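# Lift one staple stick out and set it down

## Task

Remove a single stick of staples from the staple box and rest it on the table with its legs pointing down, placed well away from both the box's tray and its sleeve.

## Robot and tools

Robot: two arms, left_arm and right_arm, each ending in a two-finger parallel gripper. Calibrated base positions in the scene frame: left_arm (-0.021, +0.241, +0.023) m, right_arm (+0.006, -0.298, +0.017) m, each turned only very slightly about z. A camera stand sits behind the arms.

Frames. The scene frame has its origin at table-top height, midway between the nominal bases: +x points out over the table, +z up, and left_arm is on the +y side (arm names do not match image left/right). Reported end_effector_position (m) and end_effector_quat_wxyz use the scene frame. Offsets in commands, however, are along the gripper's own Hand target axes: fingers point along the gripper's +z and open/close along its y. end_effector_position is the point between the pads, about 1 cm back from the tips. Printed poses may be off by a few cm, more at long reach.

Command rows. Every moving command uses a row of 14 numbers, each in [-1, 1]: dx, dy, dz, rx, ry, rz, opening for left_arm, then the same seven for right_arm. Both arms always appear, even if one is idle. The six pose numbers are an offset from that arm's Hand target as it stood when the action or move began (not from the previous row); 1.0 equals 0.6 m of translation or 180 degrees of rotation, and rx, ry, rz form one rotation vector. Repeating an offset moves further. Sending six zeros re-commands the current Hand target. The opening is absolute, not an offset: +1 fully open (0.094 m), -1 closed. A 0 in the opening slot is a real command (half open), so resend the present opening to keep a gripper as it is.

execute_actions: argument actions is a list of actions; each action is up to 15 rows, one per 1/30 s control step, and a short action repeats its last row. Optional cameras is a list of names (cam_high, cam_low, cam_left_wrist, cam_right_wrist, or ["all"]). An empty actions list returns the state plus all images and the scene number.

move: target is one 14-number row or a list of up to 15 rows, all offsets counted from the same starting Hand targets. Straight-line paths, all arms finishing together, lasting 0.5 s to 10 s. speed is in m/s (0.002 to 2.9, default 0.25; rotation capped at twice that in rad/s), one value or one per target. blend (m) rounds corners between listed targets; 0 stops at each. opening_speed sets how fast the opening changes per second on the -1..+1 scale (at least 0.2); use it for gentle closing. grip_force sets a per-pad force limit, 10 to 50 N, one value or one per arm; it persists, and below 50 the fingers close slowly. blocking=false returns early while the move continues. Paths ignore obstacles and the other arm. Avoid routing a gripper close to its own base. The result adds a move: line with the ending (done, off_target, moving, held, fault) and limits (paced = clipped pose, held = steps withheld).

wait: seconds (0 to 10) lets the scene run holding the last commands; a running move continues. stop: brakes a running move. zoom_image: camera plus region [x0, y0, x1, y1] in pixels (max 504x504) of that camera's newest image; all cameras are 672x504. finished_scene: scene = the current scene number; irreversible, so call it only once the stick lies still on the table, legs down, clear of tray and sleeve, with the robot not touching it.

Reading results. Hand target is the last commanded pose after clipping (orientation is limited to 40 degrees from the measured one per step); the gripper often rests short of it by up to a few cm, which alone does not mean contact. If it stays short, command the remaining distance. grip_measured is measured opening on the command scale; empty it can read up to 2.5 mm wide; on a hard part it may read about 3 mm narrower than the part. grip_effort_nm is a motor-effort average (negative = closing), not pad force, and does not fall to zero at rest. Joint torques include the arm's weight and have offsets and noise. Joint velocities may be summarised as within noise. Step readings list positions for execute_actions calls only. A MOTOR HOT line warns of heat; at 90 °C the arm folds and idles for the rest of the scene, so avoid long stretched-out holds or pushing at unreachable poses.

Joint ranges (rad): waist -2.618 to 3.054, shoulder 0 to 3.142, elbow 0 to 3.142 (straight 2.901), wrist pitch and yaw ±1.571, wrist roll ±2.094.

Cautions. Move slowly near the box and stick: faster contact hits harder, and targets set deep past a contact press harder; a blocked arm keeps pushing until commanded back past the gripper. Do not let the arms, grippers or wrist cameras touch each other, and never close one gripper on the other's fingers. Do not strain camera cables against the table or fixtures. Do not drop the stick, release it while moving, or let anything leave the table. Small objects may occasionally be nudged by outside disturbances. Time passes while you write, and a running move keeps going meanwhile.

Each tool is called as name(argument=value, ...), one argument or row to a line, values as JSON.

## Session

execute_actions(
  actions=[],
)

Scene clock: 0.00 s.
left_arm: end_effector_position=(+0.3786, +0.2094, +0.1364) grip_measured=+1.000 grip_effort_nm=n/a end_effector_quat_wxyz=(+0.612, +0.034, +0.789, +0.034) | right_arm: end_effector_position=(+0.4038, -0.2923, +0.1319) grip_measured=+1.000 grip_effort_nm=n/a end_effector_quat_wxyz=(+0.606, +0.004, +0.795, -0.011)
Joint positions: left_arm=[-0.142 1.553 0.351 0.948 -0.161 0.057 0.094] | right_arm=[0.057 1.51 0.348 0.894 0.061 0.003 0.094]
Joint velocities: within noise
Joint torques (N m): no reading
Heat: left arm: 30 °C; right arm: 31 °C.
Hand target: left_arm +0.3828, +0.2096, +0.1499; +0.627, +0.032, +0.778, +0.036 | right_arm +0.4066, -0.2913, +0.1400; +0.614, +0.005, +0.789, -0.008
Tool commands: left_gripper/opening=+1.0 right_gripper/opening=+1.0

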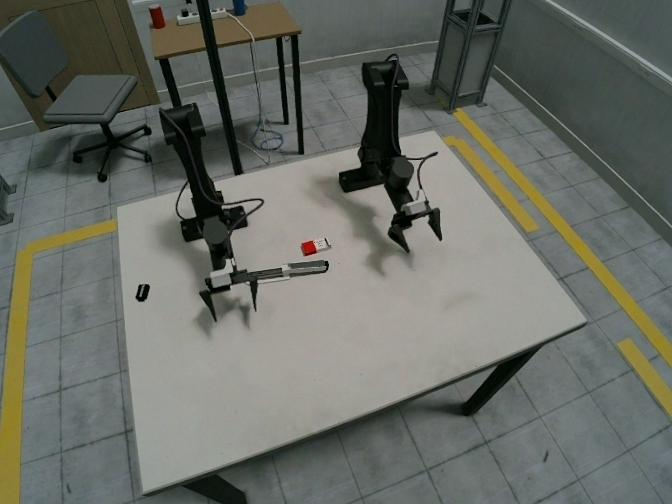

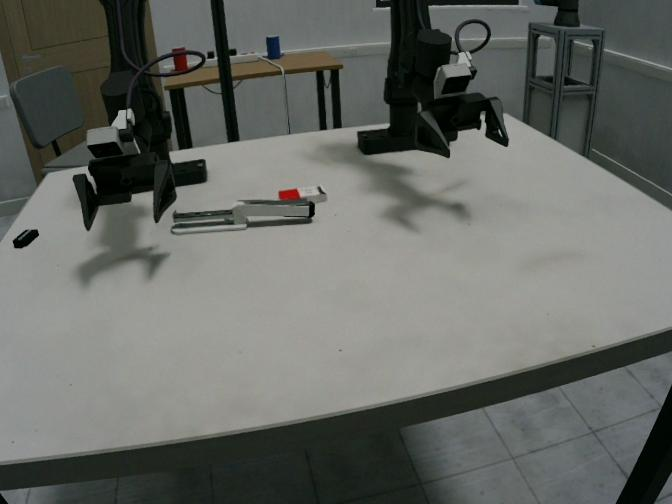

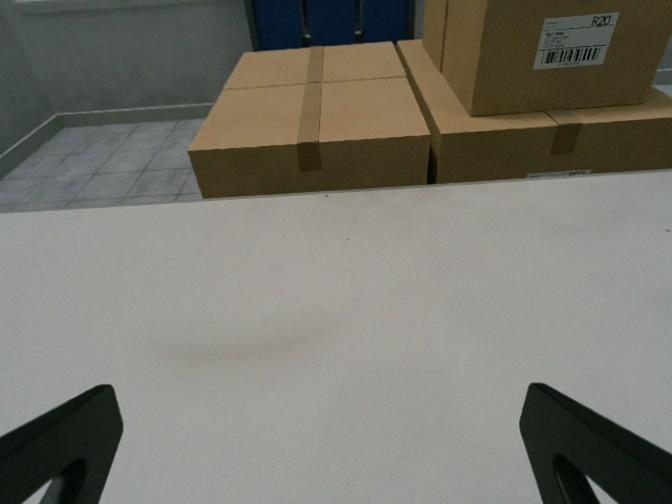

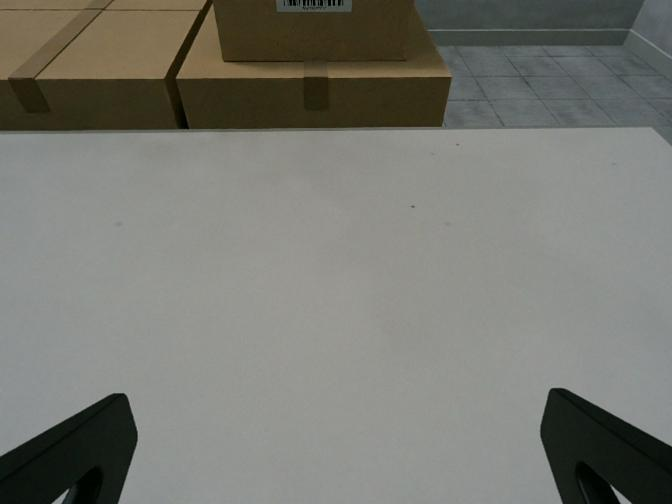

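zoom_image(
  camera="cam_high",
  region=[270, 215, 360, 283],
)

zoom_image(
  camera="cam_low",
  region=[260, 165, 350, 235],
)

Scaled by 5.600 from the camera's 672x504 image, which has a finer 960x720 frame.

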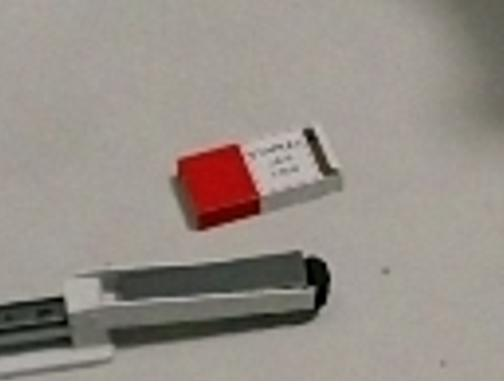

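Scaled by 5.600 from the camera's 672x504 image, which has a finer 960x720 frame.

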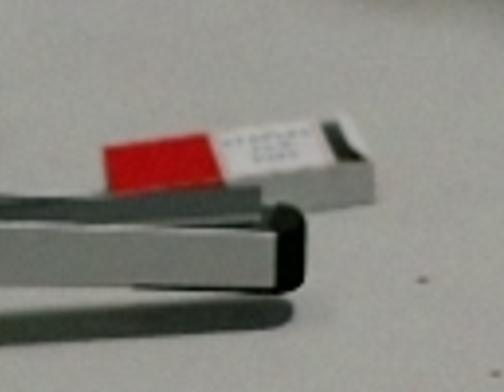

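move(
  target=[0,0,0,0,0,0,1,0.093,0.385,-0.332,-0.396,0.181,-0.272,0.6],
  cameras=["cam_high","cam_low","cam_right_wrist"],
  speed=0.2,
)

Scene clock: 15.63 s.
left_arm: end_effector_position=(+0.3786, +0.2094, +0.1364) grip_measured=+1.000 grip_effort_nm=-0.02 end_effector_quat_wxyz=(+0.612, +0.034, +0.789, +0.034) | right_arm: end_effector_position=(+0.2076, -0.0615, +0.1249) grip_measured=+0.602 grip_effort_nm=-0.11 end_effector_quat_wxyz=(+0.229, -0.631, +0.718, +0.184)
Joint positions: left_arm=[-0.142 1.553 0.351 0.948 -0.161 0.057 0.094] | right_arm=[0.652 1.311 0.856 -0.658 -0.398 -0.713 0.075]
Joint torques (N m): left_arm=[-0.02 -4.85 4.16 1.99 0.02 -0.03] | right_arm=[0.35 -2.91 9.39 0.69 -0.59 -0.17]
Heat: left arm: 31 °C; right arm: 33 °C.
Hand target: left_arm +0.3828, +0.2096, +0.1499; +0.627, +0.032, +0.778, +0.036 | right_arm +0.2037, -0.0569, +0.1333; +0.224, -0.639, +0.709, +0.200
Off the commanded pose: left_arm 0.014 m, 2 deg | right_arm 0.010 m, 2 deg.
move: off_target (left_arm)
Images, in order (width x height): cam_high 672x504, cam_low 672x504, cam_right_wrist 672x504.

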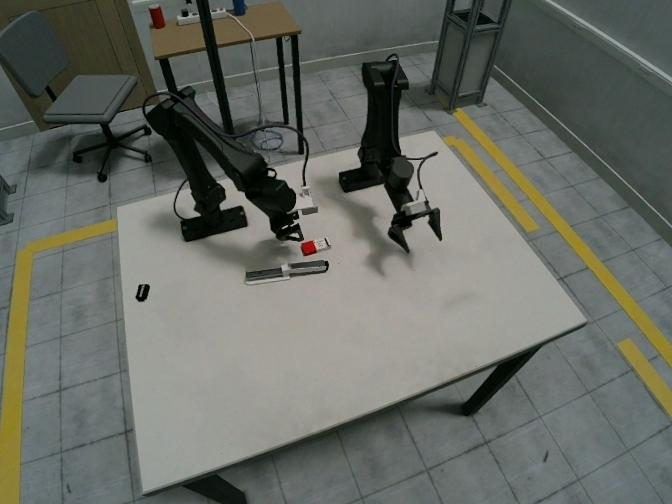

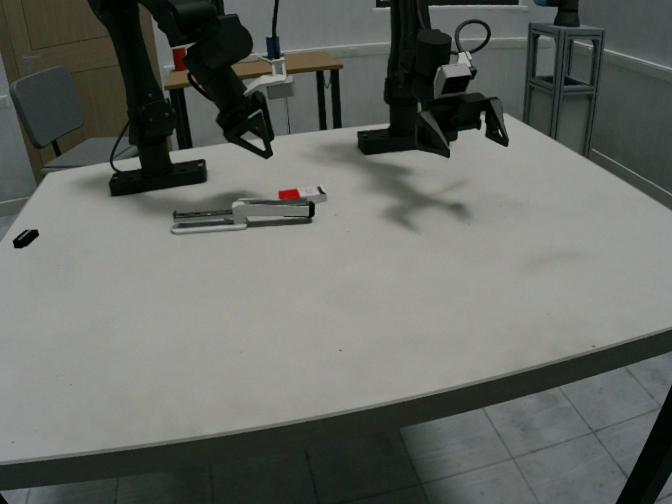

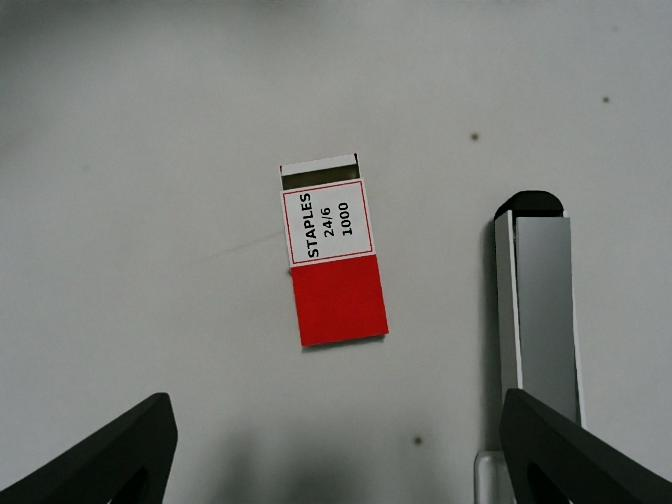

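move(
  target=[0,0,0,0,0,0,1,0.039,0.002,0.125,-0.024,0,-0.034,0.6],
  cameras=["cam_low","cam_right_wrist"],
  speed=0.12,
)

Scene clock: 26.73 s.
left_arm: end_effector_position=(+0.3786, +0.2094, +0.1364) grip_measured=+1.000 grip_effort_nm=-0.02 end_effector_quat_wxyz=(+0.612, +0.034, +0.789, +0.034) | right_arm: end_effector_position=(+0.2126, -0.0412, +0.0593) grip_measured=+0.602 grip_effort_nm=-0.11 end_effector_quat_wxyz=(-0.207, +0.673, -0.683, -0.195)
Joint positions: left_arm=[-0.142 1.553 0.351 0.948 -0.161 0.057 0.094] | right_arm=[0.677 1.538 0.782 -0.419 -0.431 -0.808 0.075]
Joint torques (N m): left_arm=[0.14 -4.77 4.16 1.95 -0.02 -0.03] | right_arm=[0.46 -4.33 4.9 1.23 -0.66 -0.17]
Heat: left arm: 31 °C; right arm: 34 °C.
Hand target: left_arm +0.3828, +0.2096, +0.1499; +0.627, +0.032, +0.778, +0.036 | right_arm +0.2052, -0.0331, +0.0584; -0.210, +0.683, -0.665, -0.215
Off the commanded pose: left_arm 0.014 m, 2 deg | right_arm 0.011 m, 3 deg.
move: off_target (left_arm, right_arm)
Images, in order (width x height): cam_low 672x504, cam_right_wrist 672x504.

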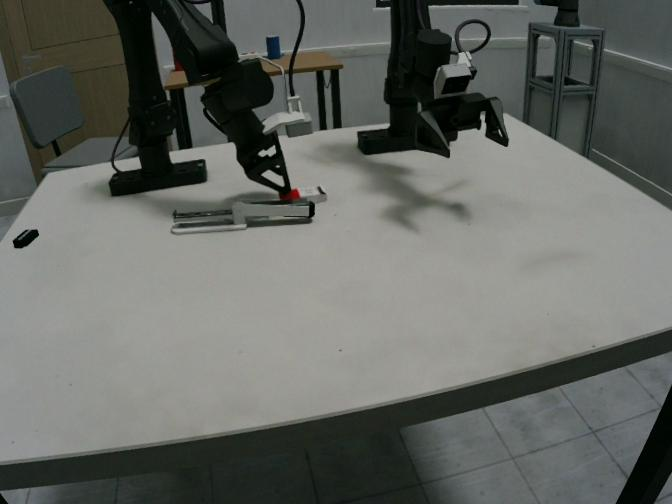

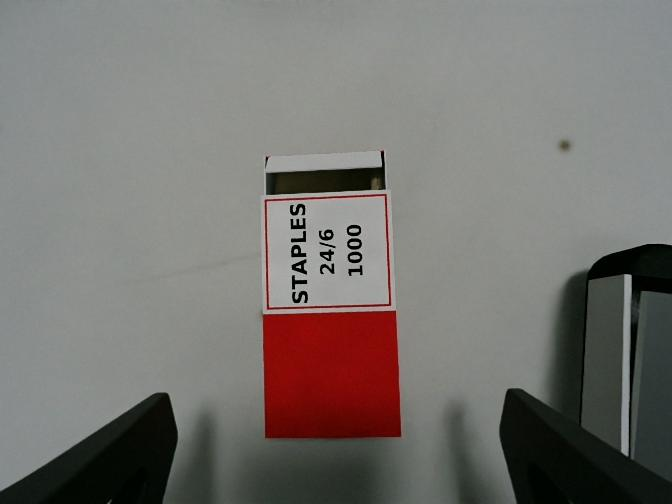

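move(
  target=[0,0,0,0,0,0,1,0.0297,0.004,0.0423,0,0,0,0.4],
  cameras=["cam_low","cam_right_wrist"],
  speed=0.08,
  grip_force=[50,15],
)

zoom_image(
  camera="cam_low",
  region=[230, 130, 350, 220],
)

Scene clock: 32.70 s.
left_arm: end_effector_position=(+0.3786, +0.2094, +0.1364) grip_measured=+1.000 grip_effort_nm=-0.02 end_effector_quat_wxyz=(+0.612, +0.034, +0.789, +0.034) | right_arm: end_effector_position=(+0.2105, -0.0406, +0.0287) grip_measured=+0.402 grip_effort_nm=-0.11 end_effector_quat_wxyz=(-0.208, +0.674, -0.681, -0.196)
Joint positions: left_arm=[-0.142 1.553 0.351 0.948 -0.161 0.057 0.094] | right_arm=[0.682 1.61 0.707 -0.269 -0.433 -0.808 0.066]
Joint torques (N m): left_arm=[-0.02 -4.66 4.14 1.99 -0.03 -0.05] | right_arm=[0.51 -4.45 4.38 1.23 -0.63 -0.12]
Heat: left arm: 31 °C; right arm: 34 °C.
Hand target: left_arm +0.3828, +0.2096, +0.1499; +0.627, +0.032, +0.778, +0.036 | right_arm +0.2028, -0.0332, +0.0274; -0.210, +0.683, -0.665, -0.215
Off the commanded pose: left_arm 0.014 m, 2 deg | right_arm 0.011 m, 3 deg.
grip_force (N): 50, 15
move: off_target (left_arm, right_arm)
Images, in order (width x height): cam_low 672x504, cam_right_wrist 672x504.

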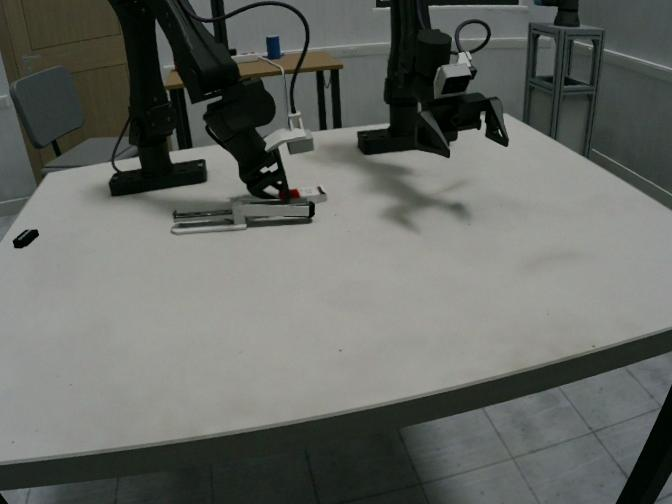

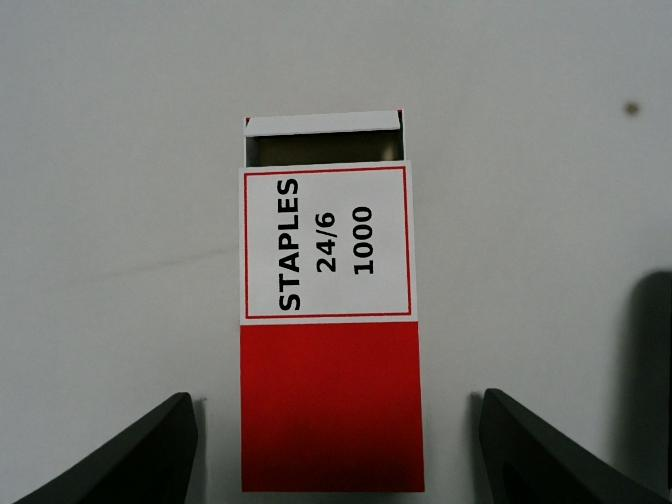

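Scaled by 4.200 from the camera's 672x504 image, which has a finer 960x720 frame.

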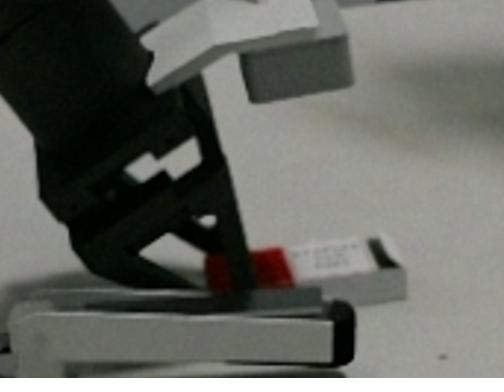

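move(
  target=[0,0,0,0,0,0,1,0,0.004,0,0,0,0,-0.15],
  opening_speed=0.3,
  cameras=["cam_right_wrist"],
)

Scene clock: 38.47 s.
left_arm: end_effector_position=(+0.3786, +0.2094, +0.1364) grip_measured=+1.000 grip_effort_nm=-0.02 end_effector_quat_wxyz=(+0.612, +0.034, +0.789, +0.034) | right_arm: end_effector_position=(+0.2079, -0.0402, +0.0274) grip_measured=-0.148 grip_effort_nm=-0.11 end_effector_quat_wxyz=(-0.207, +0.676, -0.679, -0.197)
Joint positions: left_arm=[-0.142 1.553 0.351 0.948 -0.161 0.057 0.094] | right_arm=[0.688 1.61 0.701 -0.264 -0.433 -0.808 0.04]
Joint torques (N m): left_arm=[-0.01 -4.72 4.12 1.94 0 -0.04] | right_arm=[0.51 -4.97 4.25 1.23 -0.61 -0.06]
Heat: left arm: 31 °C; right arm: 33 °C.
Hand target: left_arm +0.3828, +0.2096, +0.1499; +0.627, +0.032, +0.778, +0.036 | right_arm +0.2004, -0.0333, +0.0274; -0.210, +0.683, -0.665, -0.215
Off the commanded pose: left_arm 0.014 m, 2 deg | right_arm 0.010 m, 3 deg.
grip_force (N): 50, 15
move: off_target (left_arm, right_arm)
Images, in order (width x height): cam_right_wrist 672x504.

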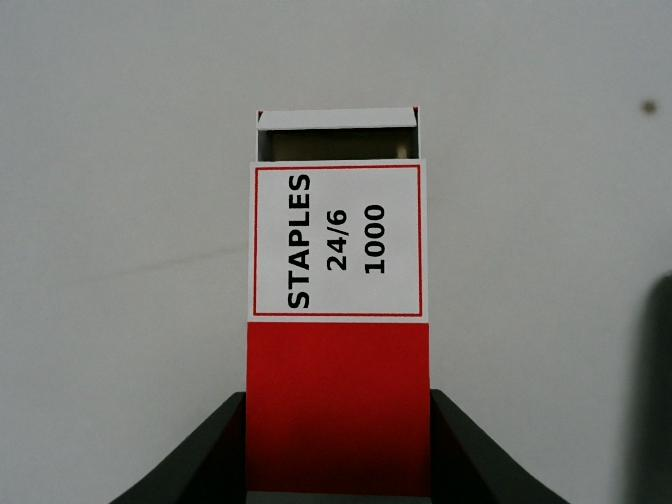

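move(
  target=[
    [0,0,0,0,0,0,1,0,0,0,0,0,0,-0.18],
    [0,0,0,0,0,0,1,-0.072,0,-0.1025,0,0,0,-0.18],
    [0,0,0,0,0,0,1,-0.189,-0.203,0.0205,0.091,0,0.13,-0.18],
  ],
  opening_speed=0.3,
  speed=0.15,
  blend=[0,0.03,0],
  cameras=["cam_right_wrist","cam_high","cam_low"],
)

Scene clock: 52.33 s.
left_arm: end_effector_position=(+0.3786, +0.2094, +0.1364) grip_measured=+1.000 grip_effort_nm=-0.02 end_effector_quat_wxyz=(+0.612, +0.034, +0.789, +0.034) | right_arm: end_effector_position=(+0.3122, +0.0563, +0.0758) grip_measured=-0.176 grip_effort_nm=-0.19 end_effector_quat_wxyz=(+0.240, -0.499, +0.819, +0.152)
Joint positions: left_arm=[-0.142 1.553 0.351 0.948 -0.161 0.057 0.094] | right_arm=[0.807 1.9 1.258 -0.376 -0.172 -0.254 0.039]
Joint torques (N m): left_arm=[0.03 -4.81 4.29 1.97 -0.03 -0.02] | right_arm=[0.44 -7.56 9.21 1.48 0.03 0.07]
Heat: left arm: 31 °C; right arm: 33 °C.
Hand target: left_arm +0.3828, +0.2096, +0.1499; +0.627, +0.032, +0.778, +0.036 | right_arm +0.3195, +0.0699, +0.0824; +0.257, -0.498, +0.813, +0.156
Off the commanded pose: left_arm 0.014 m, 2 deg | right_arm 0.017 m, 2 deg.
grip_force (N): 50, 15
move: off_target (left_arm, right_arm)
Images, in order (width x height): cam_high 672x504, cam_low 672x504, cam_right_wrist 672x504.

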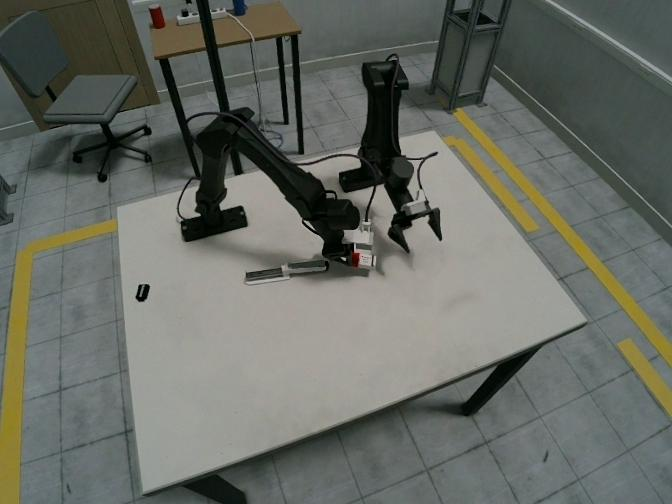

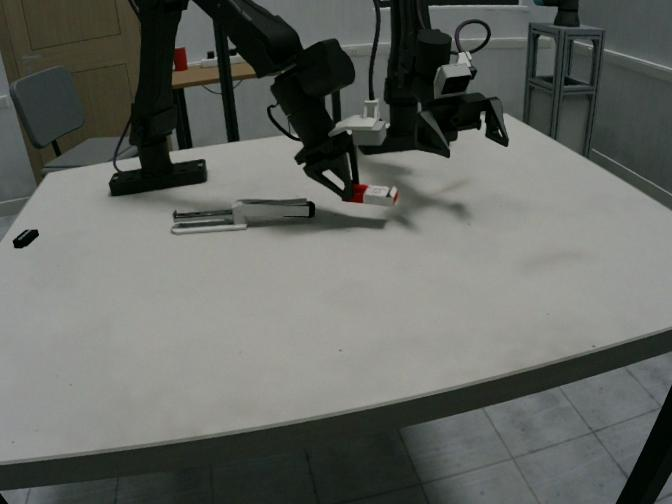

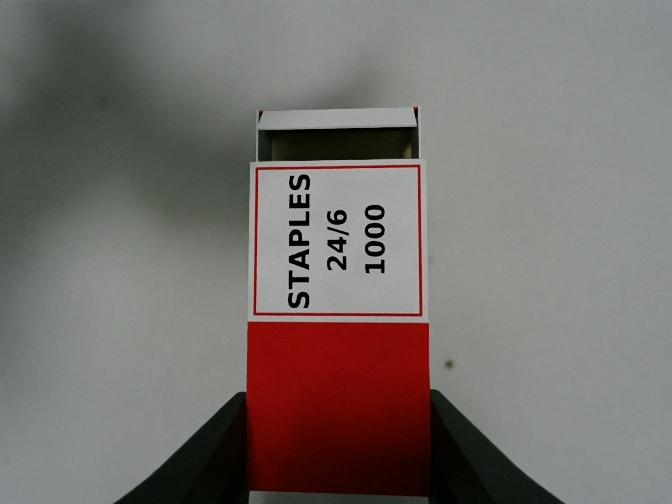

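move(
  target=[0,0,0,0,0,0,1,0.022,0.001,0.07,0,0,0,-0.18],
  speed=0.08,
  cameras=["cam_low"],
)

zoom_image(
  camera="cam_low",
  region=[290, 130, 430, 235],
)

Scene clock: 58.37 s.
left_arm: end_effector_position=(+0.3786, +0.2094, +0.1364) grip_measured=+1.000 grip_effort_nm=-0.02 end_effector_quat_wxyz=(+0.612, +0.034, +0.789, +0.034) | right_arm: end_effector_position=(+0.3220, +0.0711, +0.0403) grip_measured=-0.176 grip_effort_nm=-0.20 end_effector_quat_wxyz=(+0.245, -0.499, +0.817, +0.152)
Joint positions: left_arm=[-0.142 1.553 0.351 0.948 -0.161 0.057 0.094] | right_arm=[0.817 2.013 1.258 -0.25 -0.166 -0.248 0.039]
Joint torques (N m): left_arm=[-0.08 -4.7 4.25 1.99 -0.02 0] | right_arm=[0.51 -8.44 7.16 1.58 0.03 0.09]
Heat: left arm: 31 °C; right arm: 34 °C.
Hand target: left_arm +0.3828, +0.2096, +0.1499; +0.627, +0.032, +0.778, +0.036 | right_arm +0.3251, +0.0819, +0.0404; +0.257, -0.498, +0.813, +0.156
Off the commanded pose: left_arm 0.014 m, 2 deg | right_arm 0.011 m, 1 deg.
grip_force (N): 50, 15
move: off_target (left_arm, right_arm)
Images, in order (width x height): cam_low 672x504.

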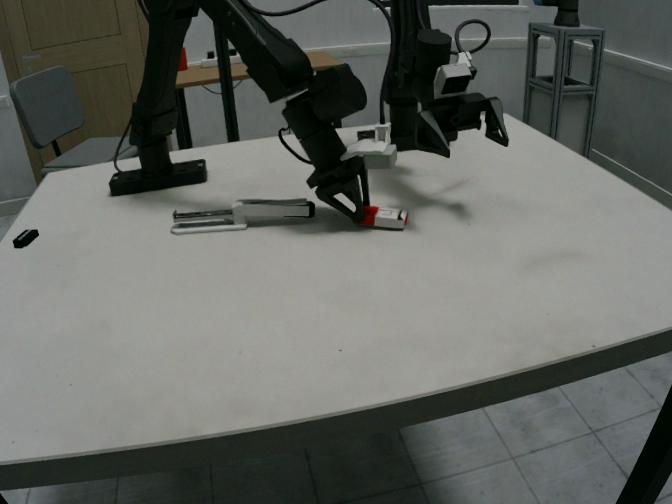

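Scaled by 3.600 from the camera's 672x504 image, which has a finer 960x720 frame.

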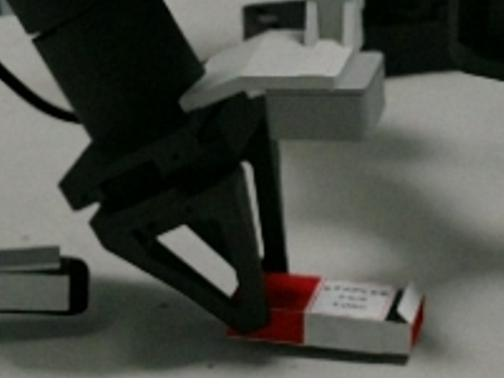

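move(
  target=[
    [-0.094,0.043,-0.021,-0.135,0.545,-0.385,1,0.0095,0,0.0137,0,0,0,-0.18],
    [0.04,-0.037,-0.005,-0.135,0.545,-0.385,1,0.0095,0,0.0137,0,0,0,-0.18],
  ],
  speed=0.25,
  blend=0.03,
  cameras=["cam_low","cam_high","cam_left_wrist"],
)

Scene clock: 74.90 s.
left_arm: end_effector_position=(+0.3783, +0.1920, +0.1168) grip_measured=+1.000 grip_effort_nm=-0.02 end_effector_quat_wxyz=(-0.184, -0.503, +0.832, -0.143) | right_arm: end_effector_position=(+0.3259, +0.0751, +0.0377) grip_measured=-0.176 grip_effort_nm=-0.19 end_effector_quat_wxyz=(+0.254, -0.498, +0.815, +0.154)
Joint positions: left_arm=[0.072 2.282 2.058 -1.556 0.425 -0.98 0.094] | right_arm=[0.817 2.029 1.258 -0.217 -0.166 -0.248 0.039]
Joint torques (N m): left_arm=[0.18 -10.54 3.64 -0.16 0.43 -0.13] | right_arm=[0.49 -8.31 5.79 1.62 0.02 0.08]
Heat: left arm: 32 °C; right arm: 34 °C.
Hand target: left_arm +0.3747, +0.1897, +0.1251; -0.221, -0.505, +0.823, -0.136 | right_arm +0.3251, +0.0819, +0.0304; +0.257, -0.498, +0.813, +0.156
Off the commanded pose: left_arm 0.009 m, 4 deg | right_arm 0.010 m, 0 deg.
joint sent to its limit (left arm) — joint 4 (wrist pitch), lower limit. The joint targets are off in position and orientation.
grip_force (N): 50, 15
move: off_target (left_arm)
Images, in order (width x height): cam_high 672x504, cam_low 672x504, cam_left_wrist 672x504.

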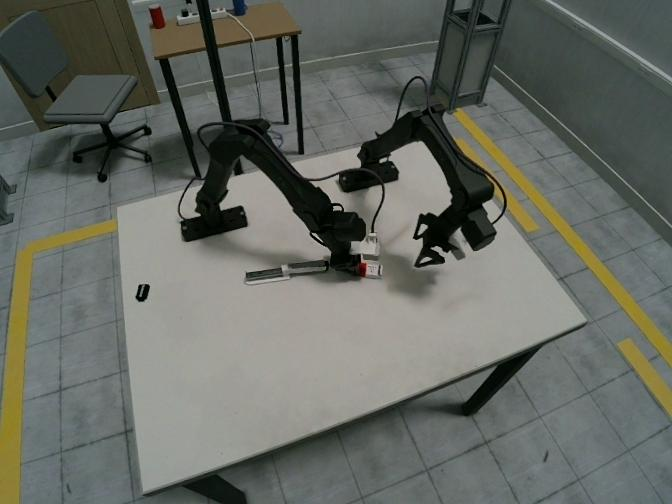

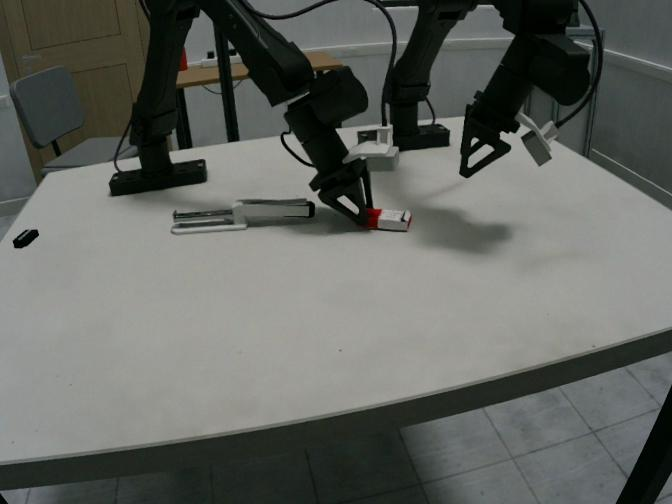

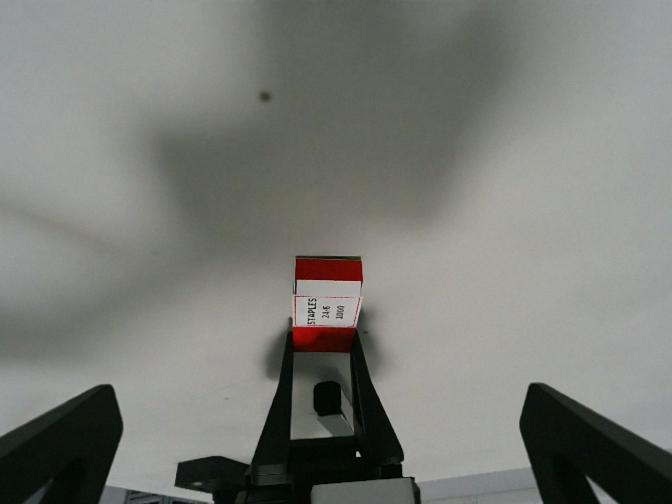

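move(
  target=[0.022,0,0.128,0,0,0,1,0.005,0,0.007,0,0,0,-0.18],
  speed=0.12,
  cameras=["cam_low","cam_left_wrist","cam_right_wrist"],
)

zoom_image(
  camera="cam_low",
  region=[290, 130, 470, 255],
)

Scene clock: 81.13 s.
left_arm: end_effector_position=(+0.3481, +0.1487, +0.0549) grip_measured=+1.000 grip_effort_nm=-0.02 end_effector_quat_wxyz=(-0.229, -0.497, +0.829, -0.117) | right_arm: end_effector_position=(+0.3277, +0.0769, +0.0356) grip_measured=-0.176 grip_effort_nm=-0.19 end_effector_quat_wxyz=(+0.257, -0.497, +0.814, +0.156)
Joint positions: left_arm=[-0.03 2.28 1.787 -1.351 0.447 -1.06 0.094] | right_arm=[0.817 2.038 1.258 -0.2 -0.166 -0.245 0.039]
Joint torques (N m): left_arm=[-0.1 -11.85 2.82 0.08 0.42 -0.13] | right_arm=[0.49 -8.31 5.12 1.63 0.03 0.07]
Heat: left arm: 31 °C; right arm: 34 °C.
Hand target: left_arm +0.3521, +0.1451, +0.0653; -0.221, -0.505, +0.823, -0.136 | right_arm +0.3251, +0.0819, +0.0253; +0.257, -0.498, +0.813, +0.156
Off the commanded pose: left_arm 0.012 m, 3 deg | right_arm 0.012 m, 0 deg.
grip_force (N): 50, 15
move: off_target (left_arm, right_arm)
Images, in order (width x height): cam_low 672x504, cam_left_wrist 672x504, cam_right_wrist 672x504.

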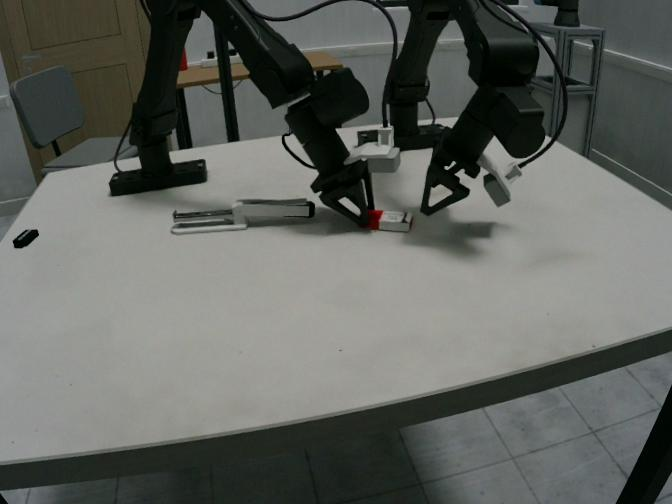

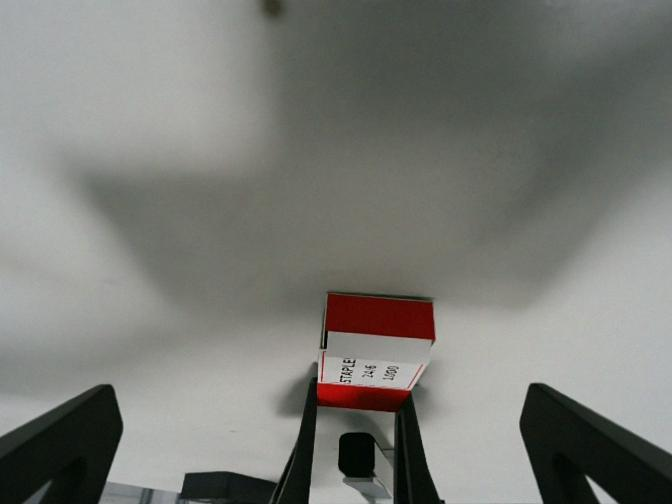

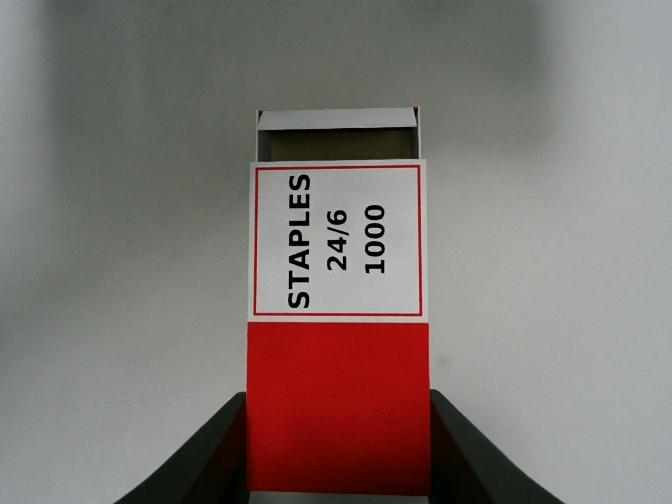

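Scaled by 2.800 from the camera's 672x504 image, which has a finer 960x720 frame.

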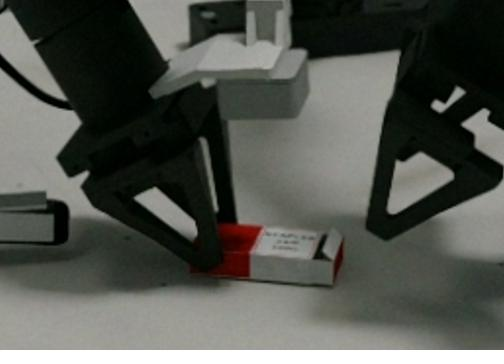

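move(
  target=[0.026,-0.032,0.038,0,0,0.014,0.6,0,0,0,0,0,0,-0.18],
  speed=0.1,
  cameras=["cam_left_wrist","cam_right_wrist"],
)

Scene clock: 87.97 s.
left_arm: end_effector_position=(+0.3543, +0.1175, +0.0521) grip_measured=+0.602 grip_effort_nm=-0.14 end_effector_quat_wxyz=(-0.215, -0.478, +0.842, -0.129) | right_arm: end_effector_position=(+0.3277, +0.0769, +0.0356) grip_measured=-0.176 grip_effort_nm=-0.19 end_effector_quat_wxyz=(+0.257, -0.497, +0.814, +0.156)
Joint positions: left_arm=[-0.104 2.282 1.787 -1.289 0.464 -1.097 0.075] | right_arm=[0.817 2.038 1.258 -0.2 -0.166 -0.245 0.039]
Joint torques (N m): left_arm=[0.13 -9.32 3.7 0.2 0.38 -0.15] | right_arm=[0.49 -8.29 5.12 1.63 0.03 0.07]
Heat: left arm: 31 °C; right arm: 34 °C.
Hand target: left_arm +0.3579, +0.1142, +0.0534; -0.218, -0.486, +0.834, -0.141 | right_arm +0.3251, +0.0819, +0.0253; +0.257, -0.498, +0.813, +0.156
Off the commanded pose: left_arm 0.005 m, 2 deg | right_arm 0.012 m, 0 deg.
grip_force (N): 50, 15
move: off_target (right_arm)
Images, in order (width x height): cam_left_wrist 672x504, cam_right_wrist 672x504.

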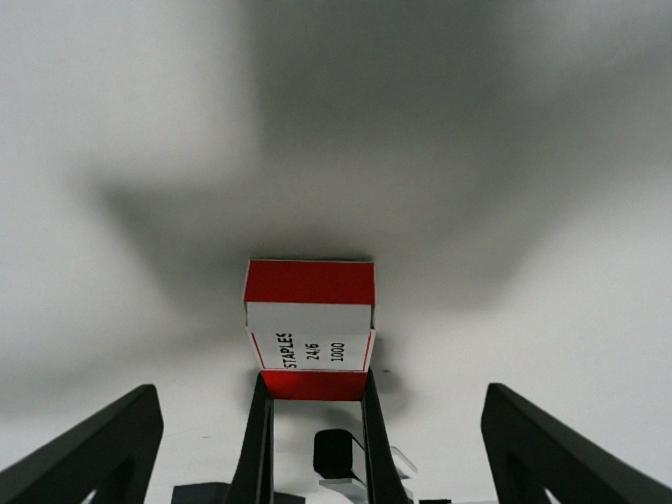

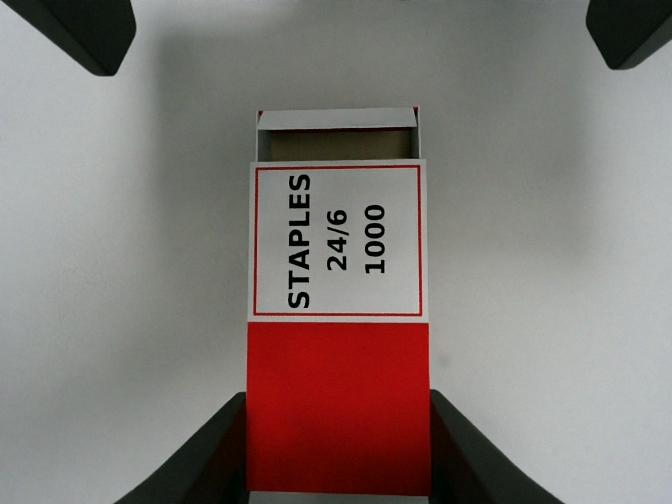

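move(
  target=[-0.0173,0.005,0.04,0,0,0,0.4,0,0,0,0,0,0,-0.18],
  speed=0.06,
  cameras=["cam_left_wrist","cam_right_wrist"],
)

Scene clock: 95.73 s.
left_arm: end_effector_position=(+0.3541, +0.1175, +0.0293) grip_measured=+0.402 grip_effort_nm=-0.14 end_effector_quat_wxyz=(-0.210, -0.479, +0.842, -0.133) | right_arm: end_effector_position=(+0.3277, +0.0769, +0.0356) grip_measured=-0.176 grip_effort_nm=-0.19 end_effector_quat_wxyz=(+0.257, -0.497, +0.814, +0.156)
Joint positions: left_arm=[-0.104 2.294 1.716 -1.19 0.464 -1.103 0.066] | right_arm=[0.817 2.038 1.258 -0.2 -0.166 -0.245 0.039]
Joint torques (N m): left_arm=[-0.54 -8.95 3.03 0.23 0.44 -0.16] | right_arm=[0.49 -8.29 5.14 1.63 0.03 0.07]
Heat: left arm: 31 °C; right arm: 33 °C.
Hand target: left_arm +0.3543, +0.1127, +0.0274; -0.218, -0.486, +0.834, -0.141 | right_arm +0.3251, +0.0819, +0.0253; +0.257, -0.498, +0.813, +0.156
Off the commanded pose: left_arm 0.005 m, 2 deg | right_arm 0.012 m, 0 deg.
grip_force (N): 50, 15
move: off_target (right_arm)
Images, in order (width x height): cam_left_wrist 672x504, cam_right_wrist 672x504.

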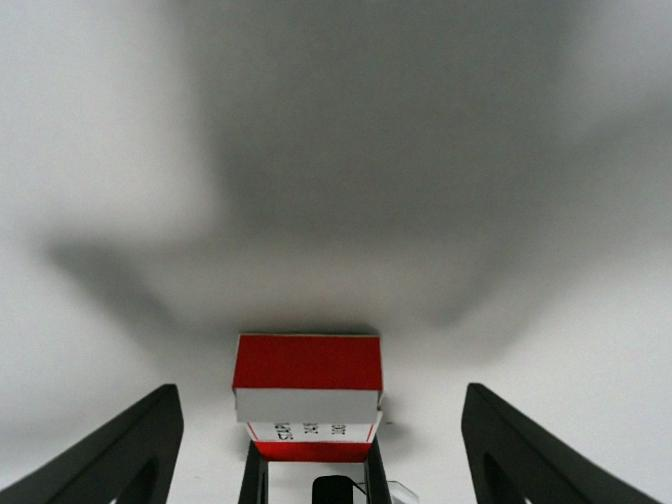

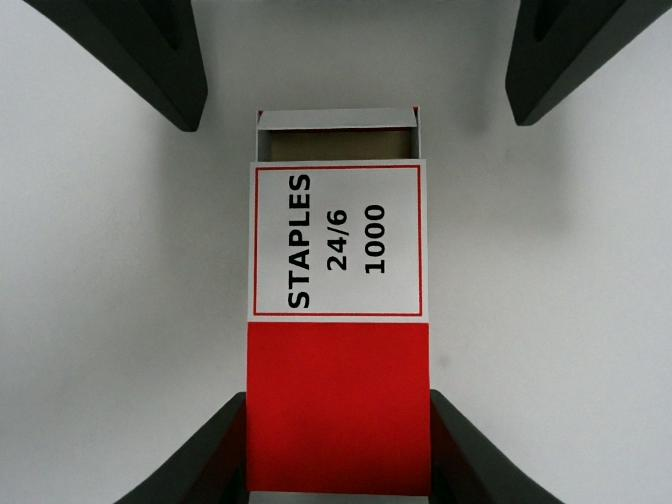

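move(
  target=[-0.0133,0.01,0.0163,0,0,0,0.2,0,0,0,0,0,0,-0.18],
  speed=0.05,
  cameras=["cam_left_wrist","cam_right_wrist"],
)

Scene clock: 99.93 s.
left_arm: end_effector_position=(+0.3495, +0.1180, +0.0181) grip_measured=+0.202 grip_effort_nm=-0.14 end_effector_quat_wxyz=(-0.210, -0.479, +0.842, -0.132) | right_arm: end_effector_position=(+0.3277, +0.0769, +0.0356) grip_measured=-0.176 grip_effort_nm=-0.19 end_effector_quat_wxyz=(+0.257, -0.497, +0.814, +0.156)
Joint positions: left_arm=[-0.104 2.294 1.669 -1.144 0.464 -1.103 0.056] | right_arm=[0.817 2.038 1.258 -0.2 -0.166 -0.245 0.039]
Joint torques (N m): left_arm=[0.59 -8.59 2.84 0.19 0.42 -0.05] | right_arm=[0.49 -8.29 5.15 1.63 0.03 0.08]
Heat: left arm: 31 °C; right arm: 33 °C.
Hand target: left_arm +0.3503, +0.1172, +0.0148; -0.218, -0.486, +0.834, -0.141 | right_arm +0.3251, +0.0819, +0.0253; +0.257, -0.498, +0.813, +0.156
Off the commanded pose: left_arm 0.004 m, 2 deg | right_arm 0.012 m, 0 deg.
grip_force (N): 50, 15
move: off_target (right_arm)
Images, in order (width x height): cam_left_wrist 672x504, cam_right_wrist 672x504.

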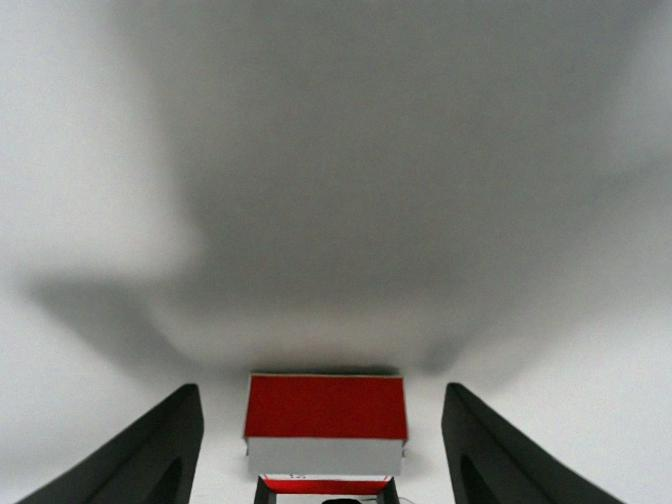

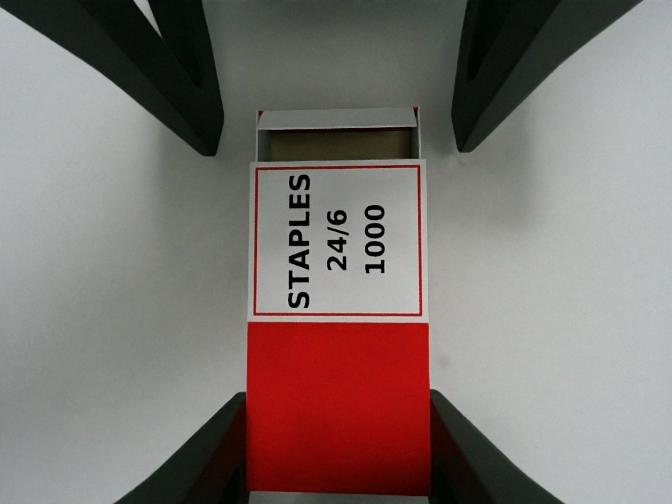

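move(
  target=[-0.0087,0,-0.005,0,0,0,0.0,0,0,0,0,0,0,-0.18],
  speed=0.05,
  grip_force=[25,15],
  cameras=["cam_left_wrist","cam_right_wrist"],
)

Scene clock: 103.43 s.
left_arm: end_effector_position=(+0.3495, +0.1221, +0.0142) grip_measured=+0.002 grip_effort_nm=-0.14 end_effector_quat_wxyz=(-0.214, -0.484, +0.838, -0.130) | right_arm: end_effector_position=(+0.3277, +0.0769, +0.0356) grip_measured=-0.176 grip_effort_nm=-0.19 end_effector_quat_wxyz=(+0.257, -0.497, +0.814, +0.156)
Joint positions: left_arm=[-0.093 2.305 1.669 -1.144 0.464 -1.103 0.047] | right_arm=[0.817 2.038 1.258 -0.2 -0.166 -0.245 0.039]
Joint torques (N m): left_arm=[0.79 -8.55 4.16 0.05 0.36 0.11] | right_arm=[0.49 -8.31 5.14 1.63 0.03 0.08]
Heat: left arm: 31 °C; right arm: 33 °C.
Hand target: left_arm +0.3532, +0.1225, +0.0148; -0.218, -0.486, +0.834, -0.141 | right_arm +0.3251, +0.0819, +0.0253; +0.257, -0.498, +0.813, +0.156
Off the commanded pose: left_arm 0.004 m, 1 deg | right_arm 0.012 m, 0 deg.
grip_force (N): 25, 15
move: off_target (right_arm)
Images, in order (width x height): cam_left_wrist 672x504, cam_right_wrist 672x504.

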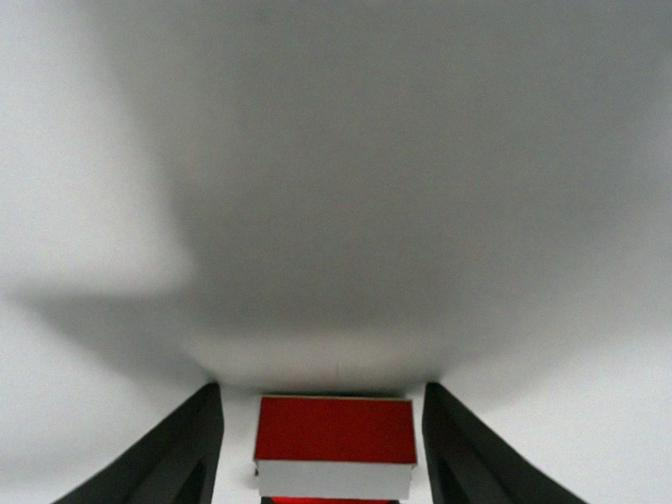

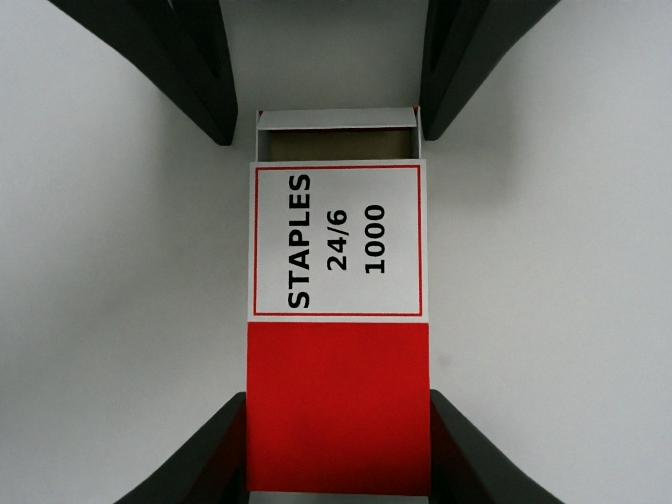

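move(
  target=[
    [0,0,0,0,0,0,-0.25,0,0,0,0,0,0,-0.18],
    [0,0,0,0,0,0,-0.25,0,0,0,0,0,0,-0.16],
  ],
  opening_speed=0.4,
)

move(
  target=[-0.043,0,-0.025,0,0,0,-0.25,0,0,0,0,0,0,-0.16],
  speed=0.04,
  cameras=["cam_right_wrist","cam_low"],
)

Scene clock: 108.13 s.
left_arm: end_effector_position=(+0.3495, +0.1221, +0.0142) grip_measured=-0.237 grip_effort_nm=-0.59 end_effector_quat_wxyz=(-0.214, -0.484, +0.838, -0.130) | right_arm: end_effector_position=(+0.3262, +0.0782, +0.0356) grip_measured=-0.162 grip_effort_nm=0.11 end_effector_quat_wxyz=(+0.258, -0.501, +0.811, +0.155)
Joint positions: left_arm=[-0.093 2.305 1.669 -1.144 0.464 -1.103 0.036] | right_arm=[0.821 2.038 1.258 -0.2 -0.165 -0.253 0.039]
Joint torques (N m): left_arm=[0.73 -8.7 4.08 0.06 0.37 0.08] | right_arm=[0.47 -8.31 5.11 1.63 0.03 0.08]
Heat: left arm: 31 °C; right arm: 33 °C.
Hand target: left_arm +0.3532, +0.1225, +0.0148; -0.218, -0.486, +0.834, -0.141 | right_arm +0.3251, +0.0819, +0.0253; +0.257, -0.498, +0.813, +0.156
Off the commanded pose: left_arm 0.004 m, 1 deg | right_arm 0.011 m, 0 deg.
grip_force (N): 25, 15
move: off_target (right_arm); target 2's new opening was sent with right_arm's hand 0.011 m and 1 deg from that target

Scene clock: 109.47 s.
left_arm: end_effector_position=(+0.3607, +0.1433, +0.0143) grip_measured=-0.237 grip_effort_nm=-0.59 end_effector_quat_wxyz=(-0.224, -0.490, +0.831, -0.139) | right_arm: end_effector_position=(+0.3279, +0.0785, +0.0364) grip_measured=-0.162 grip_effort_nm=0.11 end_effector_quat_wxyz=(+0.261, -0.500, +0.811, +0.154)
Joint positions: left_arm=[-0.03 2.357 1.748 -1.209 0.477 -1.048 0.036] | right_arm=[0.82 2.038 1.258 -0.194 -0.163 -0.253 0.039]
Joint torques (N m): left_arm=[0.77 -8.43 5.79 -0.15 0.16 0.12] | right_arm=[0.5 -8.31 5.12 1.58 0.01 0.08]
Heat: left arm: 31 °C; right arm: 33 °C.
Hand target: left_arm +0.3678, +0.1485, +0.0148; -0.218, -0.486, +0.834, -0.141 | right_arm +0.3251, +0.0819, +0.0253; +0.257, -0.498, +0.813, +0.156
Off the commanded pose: left_arm 0.009 m, 1 deg | right_arm 0.012 m, 1 deg.
grip_force (N): 25, 15
move: off_target (right_arm)
Images, in order (width x height): cam_low 672x504, cam_right_wrist 672x504.

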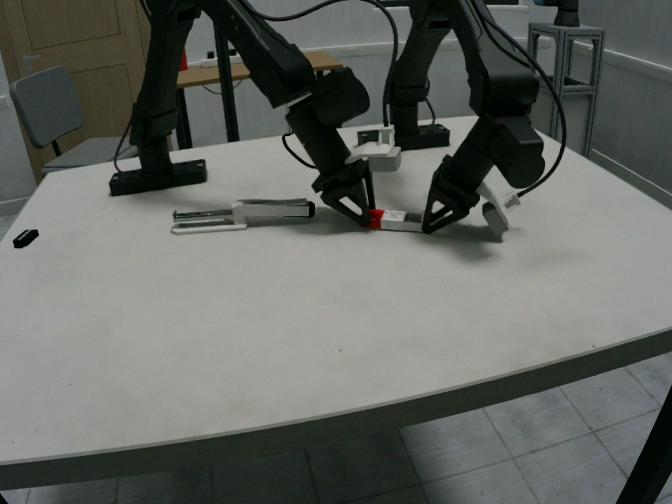

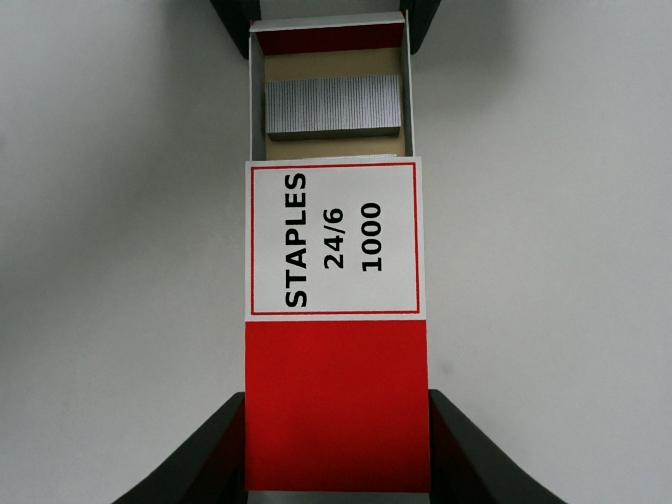

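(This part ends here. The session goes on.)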